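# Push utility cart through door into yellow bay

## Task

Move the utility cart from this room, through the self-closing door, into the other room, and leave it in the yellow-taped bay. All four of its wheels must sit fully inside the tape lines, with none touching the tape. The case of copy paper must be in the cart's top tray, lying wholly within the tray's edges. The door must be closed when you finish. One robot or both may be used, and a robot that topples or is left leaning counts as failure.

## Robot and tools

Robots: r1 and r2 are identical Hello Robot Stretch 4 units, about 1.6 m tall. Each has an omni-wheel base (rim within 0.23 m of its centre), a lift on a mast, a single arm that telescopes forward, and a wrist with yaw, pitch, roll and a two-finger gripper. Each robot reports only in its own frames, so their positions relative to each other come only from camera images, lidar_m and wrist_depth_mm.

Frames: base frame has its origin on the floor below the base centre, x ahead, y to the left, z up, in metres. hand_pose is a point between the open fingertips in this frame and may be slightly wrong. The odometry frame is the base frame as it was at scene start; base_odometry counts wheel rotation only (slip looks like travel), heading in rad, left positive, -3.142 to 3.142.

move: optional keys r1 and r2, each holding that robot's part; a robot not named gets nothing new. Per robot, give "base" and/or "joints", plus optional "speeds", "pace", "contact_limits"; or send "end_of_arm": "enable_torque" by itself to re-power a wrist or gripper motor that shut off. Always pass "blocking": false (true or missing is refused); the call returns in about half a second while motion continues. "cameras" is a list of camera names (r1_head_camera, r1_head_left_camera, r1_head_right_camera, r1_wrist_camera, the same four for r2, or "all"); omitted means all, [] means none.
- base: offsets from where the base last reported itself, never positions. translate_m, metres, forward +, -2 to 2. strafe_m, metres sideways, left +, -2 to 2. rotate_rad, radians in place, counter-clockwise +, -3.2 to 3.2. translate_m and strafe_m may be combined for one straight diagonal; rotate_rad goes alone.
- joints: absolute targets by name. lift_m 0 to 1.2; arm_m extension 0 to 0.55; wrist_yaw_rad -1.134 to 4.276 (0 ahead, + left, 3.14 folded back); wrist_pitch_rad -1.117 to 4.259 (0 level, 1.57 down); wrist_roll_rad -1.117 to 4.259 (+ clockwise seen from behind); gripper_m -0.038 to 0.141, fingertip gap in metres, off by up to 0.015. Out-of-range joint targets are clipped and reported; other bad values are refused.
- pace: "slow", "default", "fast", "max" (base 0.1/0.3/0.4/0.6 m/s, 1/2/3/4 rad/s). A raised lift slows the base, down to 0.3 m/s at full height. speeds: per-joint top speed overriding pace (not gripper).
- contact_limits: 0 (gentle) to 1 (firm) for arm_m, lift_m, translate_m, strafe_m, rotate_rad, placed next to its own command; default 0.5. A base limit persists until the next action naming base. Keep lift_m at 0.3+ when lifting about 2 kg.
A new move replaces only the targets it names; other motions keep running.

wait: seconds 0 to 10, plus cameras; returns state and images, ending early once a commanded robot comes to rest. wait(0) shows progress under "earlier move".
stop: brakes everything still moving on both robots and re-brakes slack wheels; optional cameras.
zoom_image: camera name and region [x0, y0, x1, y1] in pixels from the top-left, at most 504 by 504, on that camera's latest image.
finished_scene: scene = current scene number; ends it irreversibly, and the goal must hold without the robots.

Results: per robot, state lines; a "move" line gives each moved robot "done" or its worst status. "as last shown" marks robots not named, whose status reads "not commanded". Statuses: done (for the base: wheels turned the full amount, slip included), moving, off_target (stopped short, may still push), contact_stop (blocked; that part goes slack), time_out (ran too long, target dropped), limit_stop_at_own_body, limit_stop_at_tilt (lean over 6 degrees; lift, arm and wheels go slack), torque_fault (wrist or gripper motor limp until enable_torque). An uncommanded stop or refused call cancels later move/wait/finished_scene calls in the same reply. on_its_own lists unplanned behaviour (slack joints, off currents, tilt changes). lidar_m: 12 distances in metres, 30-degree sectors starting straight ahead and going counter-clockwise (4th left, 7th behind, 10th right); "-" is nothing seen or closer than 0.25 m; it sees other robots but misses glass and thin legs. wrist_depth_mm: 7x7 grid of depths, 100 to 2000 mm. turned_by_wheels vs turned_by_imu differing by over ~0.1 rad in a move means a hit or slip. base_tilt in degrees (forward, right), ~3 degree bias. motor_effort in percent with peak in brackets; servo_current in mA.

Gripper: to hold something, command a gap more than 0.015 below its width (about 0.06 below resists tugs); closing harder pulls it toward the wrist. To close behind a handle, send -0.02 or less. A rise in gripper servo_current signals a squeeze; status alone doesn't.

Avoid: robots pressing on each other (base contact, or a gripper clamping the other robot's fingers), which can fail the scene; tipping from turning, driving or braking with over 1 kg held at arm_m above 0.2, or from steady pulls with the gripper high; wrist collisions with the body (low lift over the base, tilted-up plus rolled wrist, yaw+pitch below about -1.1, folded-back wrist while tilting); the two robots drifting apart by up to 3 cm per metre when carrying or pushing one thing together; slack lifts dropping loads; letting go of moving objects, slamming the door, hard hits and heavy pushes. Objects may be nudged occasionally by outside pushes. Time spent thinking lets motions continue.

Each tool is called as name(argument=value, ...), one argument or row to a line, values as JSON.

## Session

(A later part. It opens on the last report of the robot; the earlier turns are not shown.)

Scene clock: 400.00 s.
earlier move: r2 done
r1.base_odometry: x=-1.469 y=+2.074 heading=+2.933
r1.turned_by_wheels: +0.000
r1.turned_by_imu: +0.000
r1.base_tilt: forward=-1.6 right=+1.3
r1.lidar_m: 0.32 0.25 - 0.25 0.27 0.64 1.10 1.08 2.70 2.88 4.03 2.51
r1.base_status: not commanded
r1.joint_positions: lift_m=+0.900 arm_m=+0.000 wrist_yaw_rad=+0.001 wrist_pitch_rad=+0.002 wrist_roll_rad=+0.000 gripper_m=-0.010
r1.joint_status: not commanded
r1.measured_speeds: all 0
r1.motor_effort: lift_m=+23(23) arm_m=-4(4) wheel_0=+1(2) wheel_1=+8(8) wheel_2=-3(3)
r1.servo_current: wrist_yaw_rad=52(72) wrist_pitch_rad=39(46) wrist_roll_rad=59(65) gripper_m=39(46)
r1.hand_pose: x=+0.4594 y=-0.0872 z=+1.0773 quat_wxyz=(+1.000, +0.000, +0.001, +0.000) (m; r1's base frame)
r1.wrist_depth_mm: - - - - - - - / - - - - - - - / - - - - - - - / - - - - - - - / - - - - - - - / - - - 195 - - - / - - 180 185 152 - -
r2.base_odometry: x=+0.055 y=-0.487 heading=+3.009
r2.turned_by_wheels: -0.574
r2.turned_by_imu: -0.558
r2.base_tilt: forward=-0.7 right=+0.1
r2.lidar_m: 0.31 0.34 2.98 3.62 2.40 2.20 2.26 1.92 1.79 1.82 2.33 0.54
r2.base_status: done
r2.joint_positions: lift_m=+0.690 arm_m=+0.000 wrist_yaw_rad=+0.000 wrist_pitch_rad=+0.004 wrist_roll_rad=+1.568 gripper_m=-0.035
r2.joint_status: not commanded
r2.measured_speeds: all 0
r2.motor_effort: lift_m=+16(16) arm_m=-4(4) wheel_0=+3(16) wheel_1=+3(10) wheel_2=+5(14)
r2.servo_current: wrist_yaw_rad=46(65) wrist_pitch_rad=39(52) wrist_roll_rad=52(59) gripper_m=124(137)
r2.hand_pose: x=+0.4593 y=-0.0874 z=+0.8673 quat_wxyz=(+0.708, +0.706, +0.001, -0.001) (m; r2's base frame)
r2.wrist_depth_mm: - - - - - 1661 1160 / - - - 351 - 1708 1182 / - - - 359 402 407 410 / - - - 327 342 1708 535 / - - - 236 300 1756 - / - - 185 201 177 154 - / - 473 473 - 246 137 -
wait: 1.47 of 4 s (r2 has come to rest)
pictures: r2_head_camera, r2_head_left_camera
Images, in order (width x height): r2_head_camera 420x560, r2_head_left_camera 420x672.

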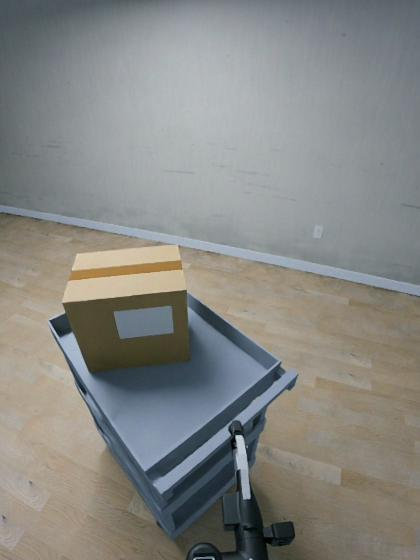

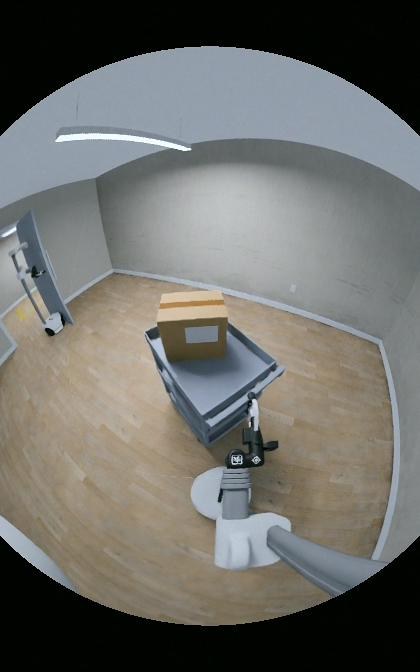

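Works well. Continue: strafe .8, rotate −.7, twice more.

move(
  blocking=false,
  r2={"base":{"strafe_m":0.7,"translate_m":-0.1},"pace":"slow"},
  cameras=[],
)

wait(
  seconds=9,
  cameras=[],
)

move(
  blocking=false,
  r2={"base":{"rotate_rad":-0.7},"pace":"slow"},
  cameras=[],
)

wait(
  seconds=4,
  cameras=["r2_head_camera","r2_head_left_camera"],
)

move(
  blocking=false,
  r2={"base":{"strafe_m":0.7},"pace":"slow"},
  cameras=[],
)

wait(
  seconds=9,
  cameras=["r2_head_camera","r2_head_left_camera","r1_head_right_camera"],
)

Scene clock: 408.73 s.
move: r2 moving
r1: as last shown
r1.lidar_m: 0.32 0.25 - 0.25 0.25 0.60 1.13 1.07 2.69 2.87 4.06 2.53
r1.servo_current: wrist_yaw_rad=59(65) wrist_pitch_rad=33(46) wrist_roll_rad=39(65) gripper_m=39(46)
r1.wrist_depth_mm: - - - - - - - / - - - - - - - / - - - - - - - / - - - - - - - / - - - - - - - / - - - 194 - - - / - - 181 185 152 - -
r2.base_odometry: x=+0.055 y=-0.500 heading=+3.009
r2.turned_by_wheels: +0.000
r2.turned_by_imu: +0.001
r2.base_tilt: forward=-0.7 right=+0.0
r2.lidar_m: 0.29 0.31 2.93 3.59 2.42 2.19 2.25 1.94 1.78 1.83 2.35 0.51
r2.base_status: translate_m moving; strafe_m moving
r2.joint_positions: lift_m=+0.690 arm_m=+0.000 wrist_yaw_rad=-0.001 wrist_pitch_rad=+0.004 wrist_roll_rad=+1.568 gripper_m=-0.035
r2.joint_status: not commanded
r2.measured_speeds: translate_m=-0.008 strafe_m=+0.052 rotate_rad=-0.003 lift_m=+0.000 arm_m=+0.000 wrist_yaw_rad=-0.005 wrist_pitch_rad=+0.000 wrist_roll_rad=+0.000
r2.motor_effort: lift_m=+16(16) arm_m=-4(4) wheel_0=-9(12) wheel_1=+8(8) wheel_2=+5(7)
r2.servo_current: wrist_yaw_rad=46(59) wrist_pitch_rad=39(46) wrist_roll_rad=52(52) gripper_m=124(137)
r2.hand_pose: x=+0.4593 y=-0.0876 z=+0.8673 quat_wxyz=(+0.708, +0.706, +0.001, -0.002) (m; r2's base frame)
r2.wrist_depth_mm: - - - - - 1661 1182 / - - - 357 - 1661 1182 / - - - 362 399 410 410 / - - - 327 342 1756 544 / - - - 229 293 1708 - / - - 184 202 178 154 - / - 469 473 - 245 136 -
pictures: none
No camera images: "cameras" was empty.

Scene clock: 416.50 s.
earlier move: r2 done
r1.base_odometry: x=-1.469 y=+2.074 heading=+2.933
r1.turned_by_wheels: +0.000
r1.turned_by_imu: +0.000
r1.base_tilt: forward=-1.6 right=+1.3
r1.lidar_m: 0.31 0.25 - 0.25 0.27 0.63 1.13 1.08 2.72 2.85 2.63 2.34
r1.base_status: not commanded
r1.joint_positions: lift_m=+0.900 arm_m=+0.000 wrist_yaw_rad=+0.001 wrist_pitch_rad=+0.002 wrist_roll_rad=+0.000 gripper_m=-0.010
r1.joint_status: not commanded
r1.measured_speeds: all 0
r1.motor_effort: lift_m=+23(23) arm_m=-4(4) wheel_0=+1(2) wheel_1=+8(8) wheel_2=-3(3)
r1.servo_current: wrist_yaw_rad=39(78) wrist_pitch_rad=46(52) wrist_roll_rad=39(72) gripper_m=52(52)
r1.hand_pose: x=+0.4594 y=-0.0872 z=+1.0773 quat_wxyz=(+1.000, +0.000, +0.001, +0.000) (m; r1's base frame)
r1.wrist_depth_mm: - - - - - - - / - - - - - - - / - - - - - - - / - - - - - - - / - - - - - - - / - - - 194 - - - / - - 180 185 152 - -
r2.base_odometry: x=+0.061 y=-1.194 heading=+3.009
r2.turned_by_wheels: +0.000
r2.turned_by_imu: +0.000
r2.base_tilt: forward=-0.7 right=+0.1
r2.lidar_m: 0.45 2.51 2.58 3.04 2.02 1.84 1.86 2.36 2.37 2.43 3.05 0.43
r2.base_status: done
r2.joint_positions: lift_m=+0.690 arm_m=+0.000 wrist_yaw_rad=-0.003 wrist_pitch_rad=+0.004 wrist_roll_rad=+1.568 gripper_m=-0.035
r2.joint_status: not commanded
r2.measured_speeds: all 0
r2.motor_effort: lift_m=+16(16) arm_m=-4(4) wheel_0=-6(13) wheel_1=+5(8) wheel_2=+6(7)
r2.servo_current: wrist_yaw_rad=59(59) wrist_pitch_rad=39(52) wrist_roll_rad=46(65) gripper_m=117(137)
r2.hand_pose: x=+0.4590 y=-0.0884 z=+0.8673 quat_wxyz=(+0.708, +0.706, +0.000, -0.002) (m; r2's base frame)
r2.wrist_depth_mm: - - 559 163 217 - - / - - 466 171 228 - - / - - 496 182 239 842 - / - - 580 192 252 - - / - - - 201 264 - - / - - 183 209 177 1430 496 / - - - - - 1464 -
wait: 7.77 of 9 s (r2 has come to rest)
pictures: none
No camera images: "cameras" was empty.

Scene clock: 417.00 s.
move: r2 moving
r1: as last shown
r1.lidar_m: 0.32 0.25 - 0.25 0.25 0.61 1.16 1.10 2.72 2.88 2.62 2.35
r1.servo_current: wrist_yaw_rad=39(59) wrist_pitch_rad=39(46) wrist_roll_rad=33(59) gripper_m=39(52)
r1.wrist_depth_mm: - - - - - - - / - - - - - - - / - - - - - - - / - - - - - - - / - - - - - - - / - - - 194 - - - / - - 181 185 152 - -
r2.base_odometry: x=+0.061 y=-1.194 heading=+2.884
r2.turned_by_wheels: -0.125
r2.turned_by_imu: -0.121
r2.base_tilt: forward=-0.6 right=+0.1
r2.lidar_m: 0.44 0.47 2.51 3.42 2.14 1.84 1.87 2.16 2.39 2.38 2.80 0.45
r2.base_status: rotate_rad moving
r2.joint_positions: lift_m=+0.690 arm_m=+0.000 wrist_yaw_rad=+0.006 wrist_pitch_rad=+0.004 wrist_roll_rad=+1.568 gripper_m=-0.035
r2.joint_status: not commanded
r2.measured_speeds: translate_m=-0.001 strafe_m=+0.001 rotate_rad=-0.491 lift_m=+0.000 arm_m=+0.000 wrist_yaw_rad=+0.000 wrist_pitch_rad=+0.000 wrist_roll_rad=+0.000
r2.motor_effort: lift_m=+16(16) arm_m=-4(4) wheel_0=+10(15) wheel_1=+9(10) wheel_2=+13(14)
r2.servo_current: wrist_yaw_rad=59(59) wrist_pitch_rad=39(46) wrist_roll_rad=39(52) gripper_m=124(130)
r2.hand_pose: x=+0.4599 y=-0.0856 z=+0.8673 quat_wxyz=(+0.708, +0.706, +0.004, +0.001) (m; r2's base frame)
r2.wrist_depth_mm: - - - 178 236 1430 - / - - 559 185 241 809 - / - - 484 246 249 842 - / - - 539 198 258 878 - / - - 627 206 266 - - / - - 185 208 178 564 - / - - - - - 1537 477
pictures: none
No camera images: "cameras" was empty.

Scene clock: 418.47 s.
earlier move: r2 done
r1.base_odometry: x=-1.469 y=+2.074 heading=+2.933
r1.turned_by_wheels: +0.000
r1.turned_by_imu: +0.000
r1.base_tilt: forward=-1.6 right=+1.3
r1.lidar_m: 0.31 0.25 - 0.25 0.27 0.61 1.14 1.07 2.71 2.88 2.62 2.39
r1.base_status: not commanded
r1.joint_positions: lift_m=+0.900 arm_m=+0.000 wrist_yaw_rad=+0.001 wrist_pitch_rad=+0.002 wrist_roll_rad=+0.000 gripper_m=-0.010
r1.joint_status: not commanded
r1.measured_speeds: all 0
r1.motor_effort: lift_m=+23(23) arm_m=-4(4) wheel_0=+2(2) wheel_1=+8(8) wheel_2=-3(3)
r1.servo_current: wrist_yaw_rad=52(72) wrist_pitch_rad=39(52) wrist_roll_rad=39(59) gripper_m=33(52)
r1.hand_pose: x=+0.4594 y=-0.0872 z=+1.0773 quat_wxyz=(+1.000, +0.000, +0.001, +0.000) (m; r1's base frame)
r1.wrist_depth_mm: - - - - - - - / - - - - - - - / - - - - - - - / - - - - - - - / - - - - - - - / - - - 194 - - - / - - 181 185 152 - -
r2.base_odometry: x=+0.061 y=-1.194 heading=+2.310
r2.turned_by_wheels: -0.574
r2.turned_by_imu: -0.558
r2.base_tilt: forward=-0.7 right=+0.1
r2.lidar_m: 0.28 0.31 3.27 2.48 3.42 2.17 1.85 1.83 2.13 2.39 2.39 0.54
r2.base_status: done
r2.joint_positions: lift_m=+0.690 arm_m=+0.000 wrist_yaw_rad=-0.001 wrist_pitch_rad=+0.004 wrist_roll_rad=+1.568 gripper_m=-0.035
r2.joint_status: not commanded
r2.measured_speeds: all 0
r2.motor_effort: lift_m=+16(16) arm_m=-4(5) wheel_0=+3(15) wheel_1=+4(10) wheel_2=+5(15)
r2.servo_current: wrist_yaw_rad=52(65) wrist_pitch_rad=46(52) wrist_roll_rad=46(59) gripper_m=130(130)
r2.hand_pose: x=+0.4593 y=-0.0876 z=+0.8673 quat_wxyz=(+0.708, +0.706, +0.001, -0.002) (m; r2's base frame)
r2.wrist_depth_mm: - - - - - 1661 1160 / - - - - - 1708 1182 / - - - 389 421 421 421 / - - - 349 368 1708 504 / - - - 236 310 1863 - / - - 185 201 177 661 - / - 455 459 - 239 137 -
wait: 1.47 of 4 s (r2 has come to rest)
pictures: r2_head_camera, r2_head_left_camera
Images, in order (width x height): r2_head_camera 420x560, r2_head_left_camera 420x672.

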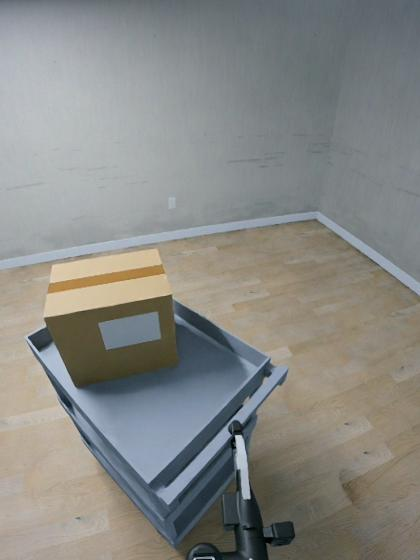

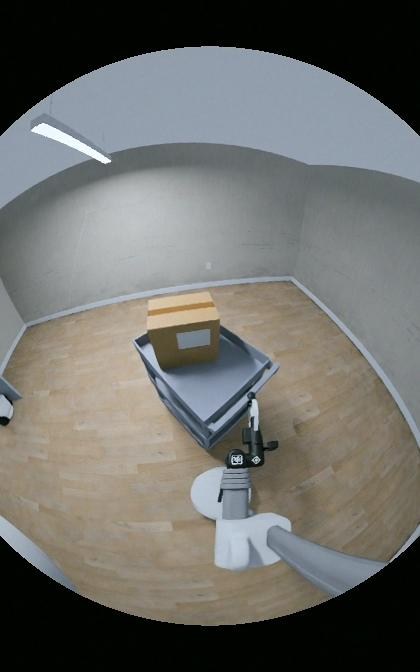

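Scene clock: 418.97 s.
move: r2 moving
r1: as last shown
r1.lidar_m: 0.32 0.25 - 0.25 0.27 0.62 1.14 1.09 2.72 2.85 2.62 2.40
r1.motor_effort: lift_m=+23(23) arm_m=-4(4) wheel_0=+1(1) wheel_1=+8(8) wheel_2=-3(3)
r1.servo_current: wrist_yaw_rad=46(59) wrist_pitch_rad=46(46) wrist_roll_rad=52(52) gripper_m=46(52)
r1.wrist_depth_mm: - - - - - - - / - - - - - - - / - - - - - - - / - - - - - - - / - - - - - - - / - - - 195 - - - / - - 180 185 152 - -
r2.base_odometry: x=+0.051 y=-1.203 heading=+2.310
r2.turned_by_wheels: +0.000
r2.turned_by_imu: +0.000
r2.base_tilt: forward=-0.6 right=+0.1
r2.lidar_m: 0.27 0.31 3.32 2.48 3.40 2.19 1.84 1.82 2.11 2.40 2.40 0.52
r2.base_status: strafe_m moving
r2.joint_positions: lift_m=+0.690 arm_m=+0.000 wrist_yaw_rad=-0.002 wrist_pitch_rad=+0.004 wrist_roll_rad=+1.568 gripper_m=-0.035
r2.joint_status: not commanded
r2.measured_speeds: translate_m=+0.000 strafe_m=+0.057 rotate_rad=-0.001 lift_m=+0.000 arm_m=+0.000 wrist_yaw_rad=-0.015 wrist_pitch_rad=+0.000 wrist_roll_rad=+0.000
r2.motor_effort: lift_m=+16(16) arm_m=-4(4) wheel_0=-11(11) wheel_1=+7(9) wheel_2=+0(4)
r2.servo_current: wrist_yaw_rad=65(65) wrist_pitch_rad=39(52) wrist_roll_rad=46(59) gripper_m=124(137)
r2.hand_pose: x=+0.4591 y=-0.0881 z=+0.8673 quat_wxyz=(+0.708, +0.706, +0.000, -0.002) (m; r2's base frame)
r2.wrist_depth_mm: - - - - - 1661 1160 / - - - - - 1661 1205 / - - - 384 421 421 424 / - - - 349 370 1708 512 / - - - 235 310 1808 - / - - 184 202 177 654 - / - 452 462 - 243 137 -
pictures: none
No camera images: "cameras" was empty.

Scene clock: 426.60 s.
earlier move: r2 done
r1.base_odometry: x=-1.469 y=+2.074 heading=+2.933
r1.turned_by_wheels: +0.000
r1.turned_by_imu: +0.000
r1.base_tilt: forward=-1.6 right=+1.3
r1.lidar_m: 0.34 0.25 - 0.25 0.25 0.62 1.11 1.09 2.69 2.88 1.92 2.06
r1.base_status: not commanded
r1.joint_positions: lift_m=+0.900 arm_m=+0.000 wrist_yaw_rad=+0.001 wrist_pitch_rad=+0.002 wrist_roll_rad=+0.000 gripper_m=-0.010
r1.joint_status: not commanded
r1.measured_speeds: all 0
r1.motor_effort: lift_m=+23(23) arm_m=-4(4) wheel_0=+1(2) wheel_1=+8(8) wheel_2=-3(3)
r1.servo_current: wrist_yaw_rad=65(72) wrist_pitch_rad=39(52) wrist_roll_rad=52(65) gripper_m=39(52)
r1.hand_pose: x=+0.4594 y=-0.0872 z=+1.0773 quat_wxyz=(+1.000, +0.000, +0.001, +0.000) (m; r1's base frame)
r1.wrist_depth_mm: - - - - - - - / - - - - - - - / - - - - - - - / - - - - - - - / - - - - - - 1808 / - - - 195 - - - / - - 180 185 152 - -
r2.base_odometry: x=-0.456 y=-1.665 heading=+2.310
r2.turned_by_wheels: +0.000
r2.turned_by_imu: -0.001
r2.base_tilt: forward=-0.7 right=+0.1
r2.lidar_m: 0.45 0.51 3.07 1.84 2.74 2.44 2.03 2.05 2.33 3.06 3.05 0.44
r2.base_status: done
r2.joint_positions: lift_m=+0.690 arm_m=+0.000 wrist_yaw_rad=-0.004 wrist_pitch_rad=+0.004 wrist_roll_rad=+1.568 gripper_m=-0.035
r2.joint_status: not commanded
r2.measured_speeds: all 0
r2.motor_effort: lift_m=+16(16) arm_m=-4(5) wheel_0=-5(13) wheel_1=+4(9) wheel_2=+0(4)
r2.servo_current: wrist_yaw_rad=46(65) wrist_pitch_rad=39(52) wrist_roll_rad=46(65) gripper_m=130(137)
r2.hand_pose: x=+0.4590 y=-0.0886 z=+0.8673 quat_wxyz=(+0.708, +0.706, +0.000, -0.003) (m; r2's base frame)
r2.wrist_depth_mm: - - - 183 237 1661 - / - - 580 189 245 831 - / - - 480 250 252 831 - / - - 530 257 259 854 - / - - 615 204 265 - - / - - 184 209 177 154 - / - - - - - 1499 484
wait: 7.63 of 9 s (r2 has come to rest)
pictures: r1_head_right_camera, r2_head_camera, r2_head_left_camera
Images, in order (width x height): r1_head_right_camera 420x672, r2_head_camera 420x560, r2_head_left_camera 420x672.

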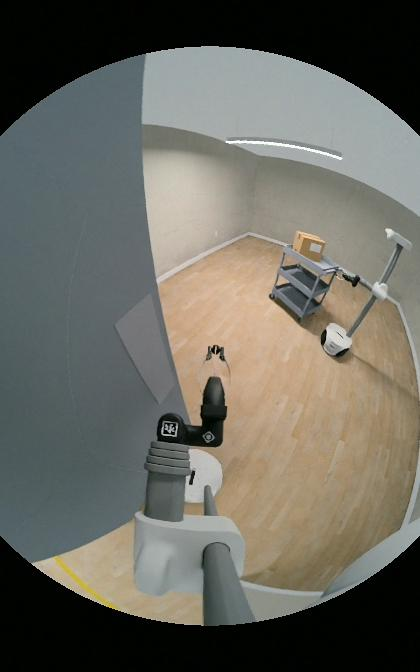

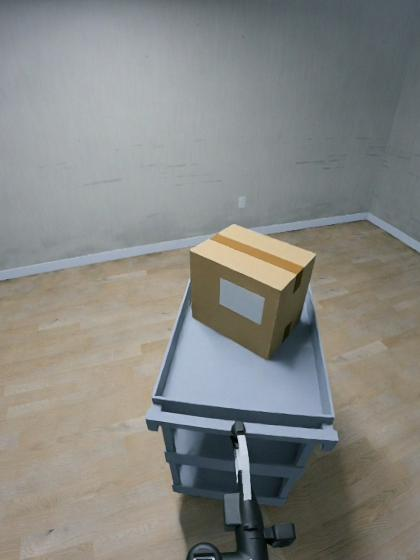

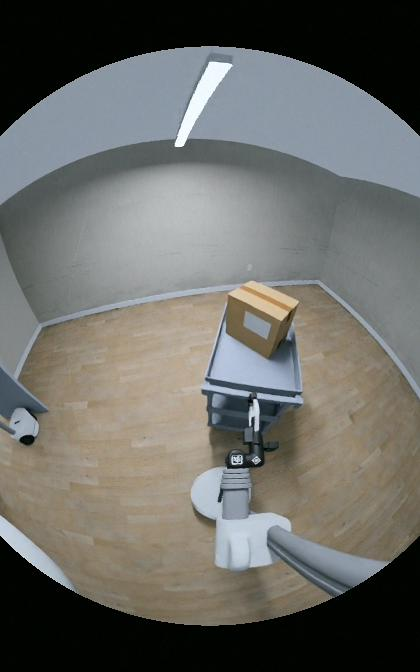

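move(
  blocking=false,
  r2={"base":{"rotate_rad":-0.65},"pace":"slow"},
  cameras=[],
)

wait(
  seconds=4,
  cameras=[],
)

move(
  blocking=false,
  r2={"base":{"strafe_m":0.45,"translate_m":-0.15},"pace":"slow"},
  cameras=[],
)

wait(
  seconds=9,
  cameras=[],
)

move(
  blocking=false,
  r2={"base":{"rotate_rad":-0.6},"pace":"slow"},
  cameras=[],
)

wait(
  seconds=4,
  cameras=["r2_head_camera","r2_head_left_camera","r2_head_right_camera","r1_head_right_camera"],
)

Scene clock: 452.57 s.
move: r2 moving
r1: as last shown
r1.lidar_m: 0.32 0.25 - 0.25 0.27 0.64 1.13 1.07 2.72 2.88 1.91 2.10
r1.servo_current: wrist_yaw_rad=52(52) wrist_pitch_rad=39(52) wrist_roll_rad=52(59) gripper_m=46(46)
r1.wrist_depth_mm: - - - - - - - / - - - - - - - / - - - - - - - / - - - - - - - / - - - - - - 1863 / - - - 194 - - - / - - 180 185 153 - -
r2.base_odometry: x=-0.456 y=-1.665 heading=+2.186
r2.turned_by_wheels: -0.124
r2.turned_by_imu: -0.120
r2.base_tilt: forward=-0.6 right=+0.1
r2.lidar_m: 0.44 0.46 2.94 1.84 2.74 2.67 2.08 2.04 2.20 3.10 3.04 0.45
r2.base_status: rotate_rad moving
r2.joint_positions: lift_m=+0.690 arm_m=+0.000 wrist_yaw_rad=+0.006 wrist_pitch_rad=+0.004 wrist_roll_rad=+1.568 gripper_m=-0.035
r2.joint_status: not commanded
r2.measured_speeds: translate_m=-0.001 strafe_m=+0.000 rotate_rad=-0.485 lift_m=+0.000 arm_m=+0.000 wrist_yaw_rad=+0.000 wrist_pitch_rad=+0.000 wrist_roll_rad=+0.000
r2.motor_effort: lift_m=+16(16) arm_m=-4(5) wheel_0=+9(17) wheel_1=+7(9) wheel_2=+14(14)
r2.servo_current: wrist_yaw_rad=46(59) wrist_pitch_rad=52(52) wrist_roll_rad=39(59) gripper_m=117(130)
r2.hand_pose: x=+0.4598 y=-0.0858 z=+0.8673 quat_wxyz=(+0.708, +0.706, +0.003, +0.001) (m; r2's base frame)
r2.wrist_depth_mm: - - - 256 257 1708 1160 / - - - 258 259 1618 - / - - 549 262 263 854 - / - - 500 264 265 866 - / - - 559 208 267 878 - / - - 185 209 178 - - / - - - - - 1661 -
pictures: none
No camera images: "cameras" was empty.

Scene clock: 453.97 s.
earlier move: r2 done
r1.base_odometry: x=-1.469 y=+2.074 heading=+2.933
r1.turned_by_wheels: +0.000
r1.turned_by_imu: +0.000
r1.base_tilt: forward=-1.6 right=+1.3
r1.lidar_m: 0.33 0.25 - 0.25 0.26 0.66 1.12 1.09 2.72 2.87 1.95 2.23
r1.base_status: not commanded
r1.joint_positions: lift_m=+0.900 arm_m=+0.000 wrist_yaw_rad=+0.001 wrist_pitch_rad=+0.002 wrist_roll_rad=+0.000 gripper_m=-0.010
r1.joint_status: not commanded
r1.measured_speeds: all 0
r1.motor_effort: lift_m=+23(23) arm_m=-4(4) wheel_0=+1(2) wheel_1=+8(8) wheel_2=-3(3)
r1.servo_current: wrist_yaw_rad=59(72) wrist_pitch_rad=46(52) wrist_roll_rad=46(59) gripper_m=46(52)
r1.hand_pose: x=+0.4594 y=-0.0872 z=+1.0773 quat_wxyz=(+1.000, +0.000, +0.001, +0.000) (m; r1's base frame)
r1.wrist_depth_mm: - - - - - - - / - - - - - - - / - - - - - - - / - - - - - - - / - - - - - - 1863 / - - - 194 - - - / - - 180 185 153 - -
r2.base_odometry: x=-0.456 y=-1.665 heading=+1.661
r2.turned_by_wheels: -0.525
r2.turned_by_imu: -0.510
r2.base_tilt: forward=-0.7 right=+0.1
r2.lidar_m: 0.27 0.31 2.70 2.93 1.82 2.73 2.62 2.08 2.01 2.18 3.10 0.55
r2.base_status: done
r2.joint_positions: lift_m=+0.690 arm_m=+0.000 wrist_yaw_rad=-0.003 wrist_pitch_rad=+0.004 wrist_roll_rad=+1.568 gripper_m=-0.035
r2.joint_status: not commanded
r2.measured_speeds: all 0
r2.motor_effort: lift_m=+16(16) arm_m=-5(5) wheel_0=+4(17) wheel_1=+5(9) wheel_2=+7(16)
r2.servo_current: wrist_yaw_rad=52(65) wrist_pitch_rad=39(52) wrist_roll_rad=52(59) gripper_m=124(137)
r2.hand_pose: x=+0.4591 y=-0.0882 z=+0.8673 quat_wxyz=(+0.708, +0.706, +0.000, -0.002) (m; r2's base frame)
r2.wrist_depth_mm: - - - - - 1708 1160 / - - - - - 1661 1182 / - - - 384 - 1464 1078 / - - - 351 418 1618 484 / - - - 240 319 1756 539 / - - 185 202 177 640 - / - 459 459 - 246 137 -
wait: 1.40 of 4 s (r2 has come to rest)
pictures: none
No camera images: "cameras" was empty.

Scene clock: 454.47 s.
move: r2 moving
r1: as last shown
r1.lidar_m: 0.31 0.25 - 0.25 0.26 0.61 1.14 1.10 2.72 2.88 1.93 2.23
r1.motor_effort: lift_m=+23(23) arm_m=-4(4) wheel_0=+1(1) wheel_1=+7(8) wheel_2=-3(3)
r1.servo_current: wrist_yaw_rad=39(59) wrist_pitch_rad=46(52) wrist_roll_rad=46(52) gripper_m=46(46)
r1.wrist_depth_mm: - - - - - - - / - - - - - - - / - - - - - - - / - - - - - - - / - - - - - - 1808 / - - - 195 - - - / - - 181 185 152 - -
r2.base_odometry: x=-0.467 y=-1.670 heading=+1.661
r2.turned_by_wheels: +0.000
r2.turned_by_imu: +0.000
r2.base_tilt: forward=-0.7 right=+0.1
r2.lidar_m: 0.28 0.33 2.67 2.91 1.82 2.75 2.67 2.11 2.05 2.20 3.12 0.52
r2.base_status: translate_m moving; strafe_m moving
r2.joint_positions: lift_m=+0.690 arm_m=+0.000 wrist_yaw_rad=-0.003 wrist_pitch_rad=+0.004 wrist_roll_rad=+1.568 gripper_m=-0.035
r2.joint_status: not commanded
r2.measured_speeds: translate_m=-0.017 strafe_m=+0.047 rotate_rad=+0.001 lift_m=+0.000 arm_m=+0.000 wrist_yaw_rad=+0.000 wrist_pitch_rad=+0.000 wrist_roll_rad=+0.000
r2.motor_effort: lift_m=+16(16) arm_m=-4(5) wheel_0=-11(11) wheel_1=+6(8) wheel_2=+8(10)
r2.servo_current: wrist_yaw_rad=52(59) wrist_pitch_rad=52(52) wrist_roll_rad=33(59) gripper_m=124(130)
r2.hand_pose: x=+0.4591 y=-0.0882 z=+0.8673 quat_wxyz=(+0.708, +0.706, +0.000, -0.002) (m; r2's base frame)
r2.wrist_depth_mm: - - - - - 1661 1182 / - - - - - 1661 1160 / - - - 384 - 1499 1078 / - - - 362 415 1618 488 / - - - 241 319 1708 544 / - - 183 203 177 634 - / - 459 459 - 244 137 -
pictures: none
No camera images: "cameras" was empty.

Scene clock: 459.97 s.
earlier move: r2 done
r1.base_odometry: x=-1.469 y=+2.074 heading=+2.933
r1.turned_by_wheels: +0.000
r1.turned_by_imu: +0.000
r1.base_tilt: forward=-1.6 right=+1.3
r1.lidar_m: 0.32 0.25 - 0.25 0.25 0.65 1.14 1.08 2.72 2.86 1.47 1.50
r1.base_status: not commanded
r1.joint_positions: lift_m=+0.900 arm_m=+0.000 wrist_yaw_rad=+0.001 wrist_pitch_rad=+0.002 wrist_roll_rad=+0.000 gripper_m=-0.010
r1.joint_status: not commanded
r1.measured_speeds: all 0
r1.motor_effort: lift_m=+23(23) arm_m=-4(4) wheel_0=+1(2) wheel_1=+8(8) wheel_2=-3(3)
r1.servo_current: wrist_yaw_rad=59(78) wrist_pitch_rad=46(52) wrist_roll_rad=46(65) gripper_m=46(52)
r1.hand_pose: x=+0.4594 y=-0.0872 z=+1.0773 quat_wxyz=(+1.000, +0.000, +0.001, +0.000) (m; r1's base frame)
r1.wrist_depth_mm: - - - - - - - / - - - - - - - / - - - - - - - / - - - - - - - / - - - - - - 1708 / - - - 195 - - - / - - 180 185 152 - -
r2.base_odometry: x=-0.890 y=-1.855 heading=+1.662
r2.turned_by_wheels: +0.000
r2.turned_by_imu: -0.001
r2.base_tilt: forward=-0.7 right=+0.0
r2.lidar_m: 0.40 0.42 2.43 2.66 1.35 1.66 2.58 2.35 2.32 2.52 3.51 0.47
r2.base_status: done
r2.joint_positions: lift_m=+0.690 arm_m=+0.000 wrist_yaw_rad=-0.004 wrist_pitch_rad=+0.004 wrist_roll_rad=+1.568 gripper_m=-0.035
r2.joint_status: not commanded
r2.measured_speeds: all 0
r2.motor_effort: lift_m=+16(16) arm_m=-5(5) wheel_0=-5(17) wheel_1=+5(9) wheel_2=+4(10)
r2.servo_current: wrist_yaw_rad=52(65) wrist_pitch_rad=46(52) wrist_roll_rad=52(65) gripper_m=124(137)
r2.hand_pose: x=+0.4590 y=-0.0887 z=+0.8673 quat_wxyz=(+0.708, +0.706, +0.000, -0.003) (m; r2's base frame)
r2.wrist_depth_mm: - - - 282 290 324 322 / - - - 283 287 1708 530 / - - - 278 282 798 - / - - 512 277 277 - - / - - 525 213 272 878 - / - - 184 209 177 154 - / - - 615 - - 1708 -
wait: 5.50 of 9 s (r2 has come to rest)
pictures: none
No camera images: "cameras" was empty.

Scene clock: 460.47 s.
move: r2 moving
r1: as last shown
r1.lidar_m: 0.32 0.25 - 0.25 0.28 0.64 1.14 1.08 2.71 2.87 1.48 1.51
r1.servo_current: wrist_yaw_rad=46(65) wrist_pitch_rad=39(52) wrist_roll_rad=46(65) gripper_m=46(46)
r1.wrist_depth_mm: - - - - - - - / - - - - - - - / - - - - - - - / - - - - - - - / - - - - - - 1708 / - - - 195 - - - / - - 181 185 152 - -
r2.base_odometry: x=-0.890 y=-1.855 heading=+1.537
r2.turned_by_wheels: -0.124
r2.turned_by_imu: -0.120
r2.base_tilt: forward=-0.6 right=+0.0
r2.lidar_m: 0.39 0.42 2.42 2.50 1.34 1.50 2.47 2.43 2.31 2.34 3.27 0.48
r2.base_status: rotate_rad moving
r2.joint_positions: lift_m=+0.690 arm_m=+0.000 wrist_yaw_rad=+0.008 wrist_pitch_rad=+0.004 wrist_roll_rad=+1.568 gripper_m=-0.035
r2.joint_status: not commanded
r2.measured_speeds: translate_m=+0.000 strafe_m=+0.001 rotate_rad=-0.485 lift_m=+0.000 arm_m=+0.000 wrist_yaw_rad=+0.000 wrist_pitch_rad=+0.000 wrist_roll_rad=+0.000
r2.motor_effort: lift_m=+16(16) arm_m=-5(5) wheel_0=+15(15) wheel_1=+7(8) wheel_2=+16(16)
r2.servo_current: wrist_yaw_rad=52(59) wrist_pitch_rad=39(46) wrist_roll_rad=59(59) gripper_m=124(130)
r2.hand_pose: x=+0.4601 y=-0.0851 z=+0.8673 quat_wxyz=(+0.708, +0.706, +0.004, +0.002) (m; r2's base frame)
r2.wrist_depth_mm: - - - 285 317 320 322 / - - - 300 304 1618 480 / - - - 293 296 1808 - / - - 609 281 283 - - / - - 508 220 277 854 - / - - 185 209 179 831 - / - - 580 - - 136 -
pictures: none
No camera images: "cameras" was empty.

Scene clock: 461.80 s.
earlier move: r2 done
r1.base_odometry: x=-1.469 y=+2.074 heading=+2.933
r1.turned_by_wheels: +0.000
r1.turned_by_imu: +0.000
r1.base_tilt: forward=-1.6 right=+1.3
r1.lidar_m: 0.32 0.25 - 0.25 0.27 0.62 1.15 1.10 2.70 2.86 1.49 1.51
r1.base_status: not commanded
r1.joint_positions: lift_m=+0.900 arm_m=+0.000 wrist_yaw_rad=+0.001 wrist_pitch_rad=+0.002 wrist_roll_rad=+0.000 gripper_m=-0.010
r1.joint_status: not commanded
r1.measured_speeds: all 0
r1.motor_effort: lift_m=+23(23) arm_m=-4(4) wheel_0=+1(2) wheel_1=+8(8) wheel_2=-3(3)
r1.servo_current: wrist_yaw_rad=52(72) wrist_pitch_rad=46(52) wrist_roll_rad=59(65) gripper_m=46(52)
r1.hand_pose: x=+0.4594 y=-0.0872 z=+1.0773 quat_wxyz=(+1.000, +0.000, +0.001, +0.000) (m; r1's base frame)
r1.wrist_depth_mm: - - - - - - - / - - - - - - - / - - - - - - - / - - - - - - - / - - - - - - 1618 / - - - 194 - - - / - - 180 184 153 - -
r2.base_odometry: x=-0.890 y=-1.855 heading=+1.063
r2.turned_by_wheels: -0.475
r2.turned_by_imu: -0.461
r2.base_tilt: forward=-0.6 right=+0.1
r2.lidar_m: 0.25 0.28 2.52 2.41 2.57 1.31 1.50 2.53 2.39 2.30 2.46 0.59
r2.base_status: done
r2.joint_positions: lift_m=+0.690 arm_m=+0.000 wrist_yaw_rad=-0.005 wrist_pitch_rad=+0.004 wrist_roll_rad=+1.568 gripper_m=-0.035
r2.joint_status: not commanded
r2.measured_speeds: all 0
r2.motor_effort: lift_m=+16(16) arm_m=-5(5) wheel_0=+2(15) wheel_1=+5(10) wheel_2=+6(16)
r2.servo_current: wrist_yaw_rad=46(72) wrist_pitch_rad=39(52) wrist_roll_rad=46(59) gripper_m=124(137)
r2.hand_pose: x=+0.4590 y=-0.0888 z=+0.8673 quat_wxyz=(+0.708, +0.706, +0.000, -0.003) (m; r2's base frame)
r2.wrist_depth_mm: - - - - - 1618 1160 / - - - - - 1618 1182 / - - - - - 1708 1205 / - - - 413 427 1397 433 / - - - 255 362 1708 504 / - - 185 200 177 574 - / - - - - 241 634 -
wait: 1.33 of 4 s (r2 has come to rest)
pictures: r1_head_right_camera, r2_head_camera, r2_head_left_camera, r2_head_right_camera
Images, in order (width x height): r1_head_right_camera 420x672, r2_head_camera 420x560, r2_head_left_camera 420x672, r2_head_right_camera 420x672.

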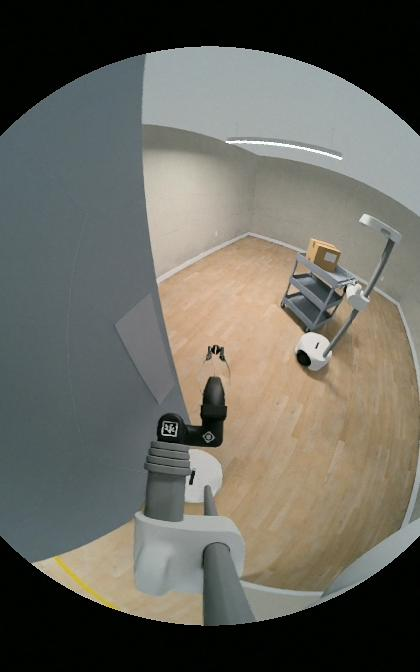

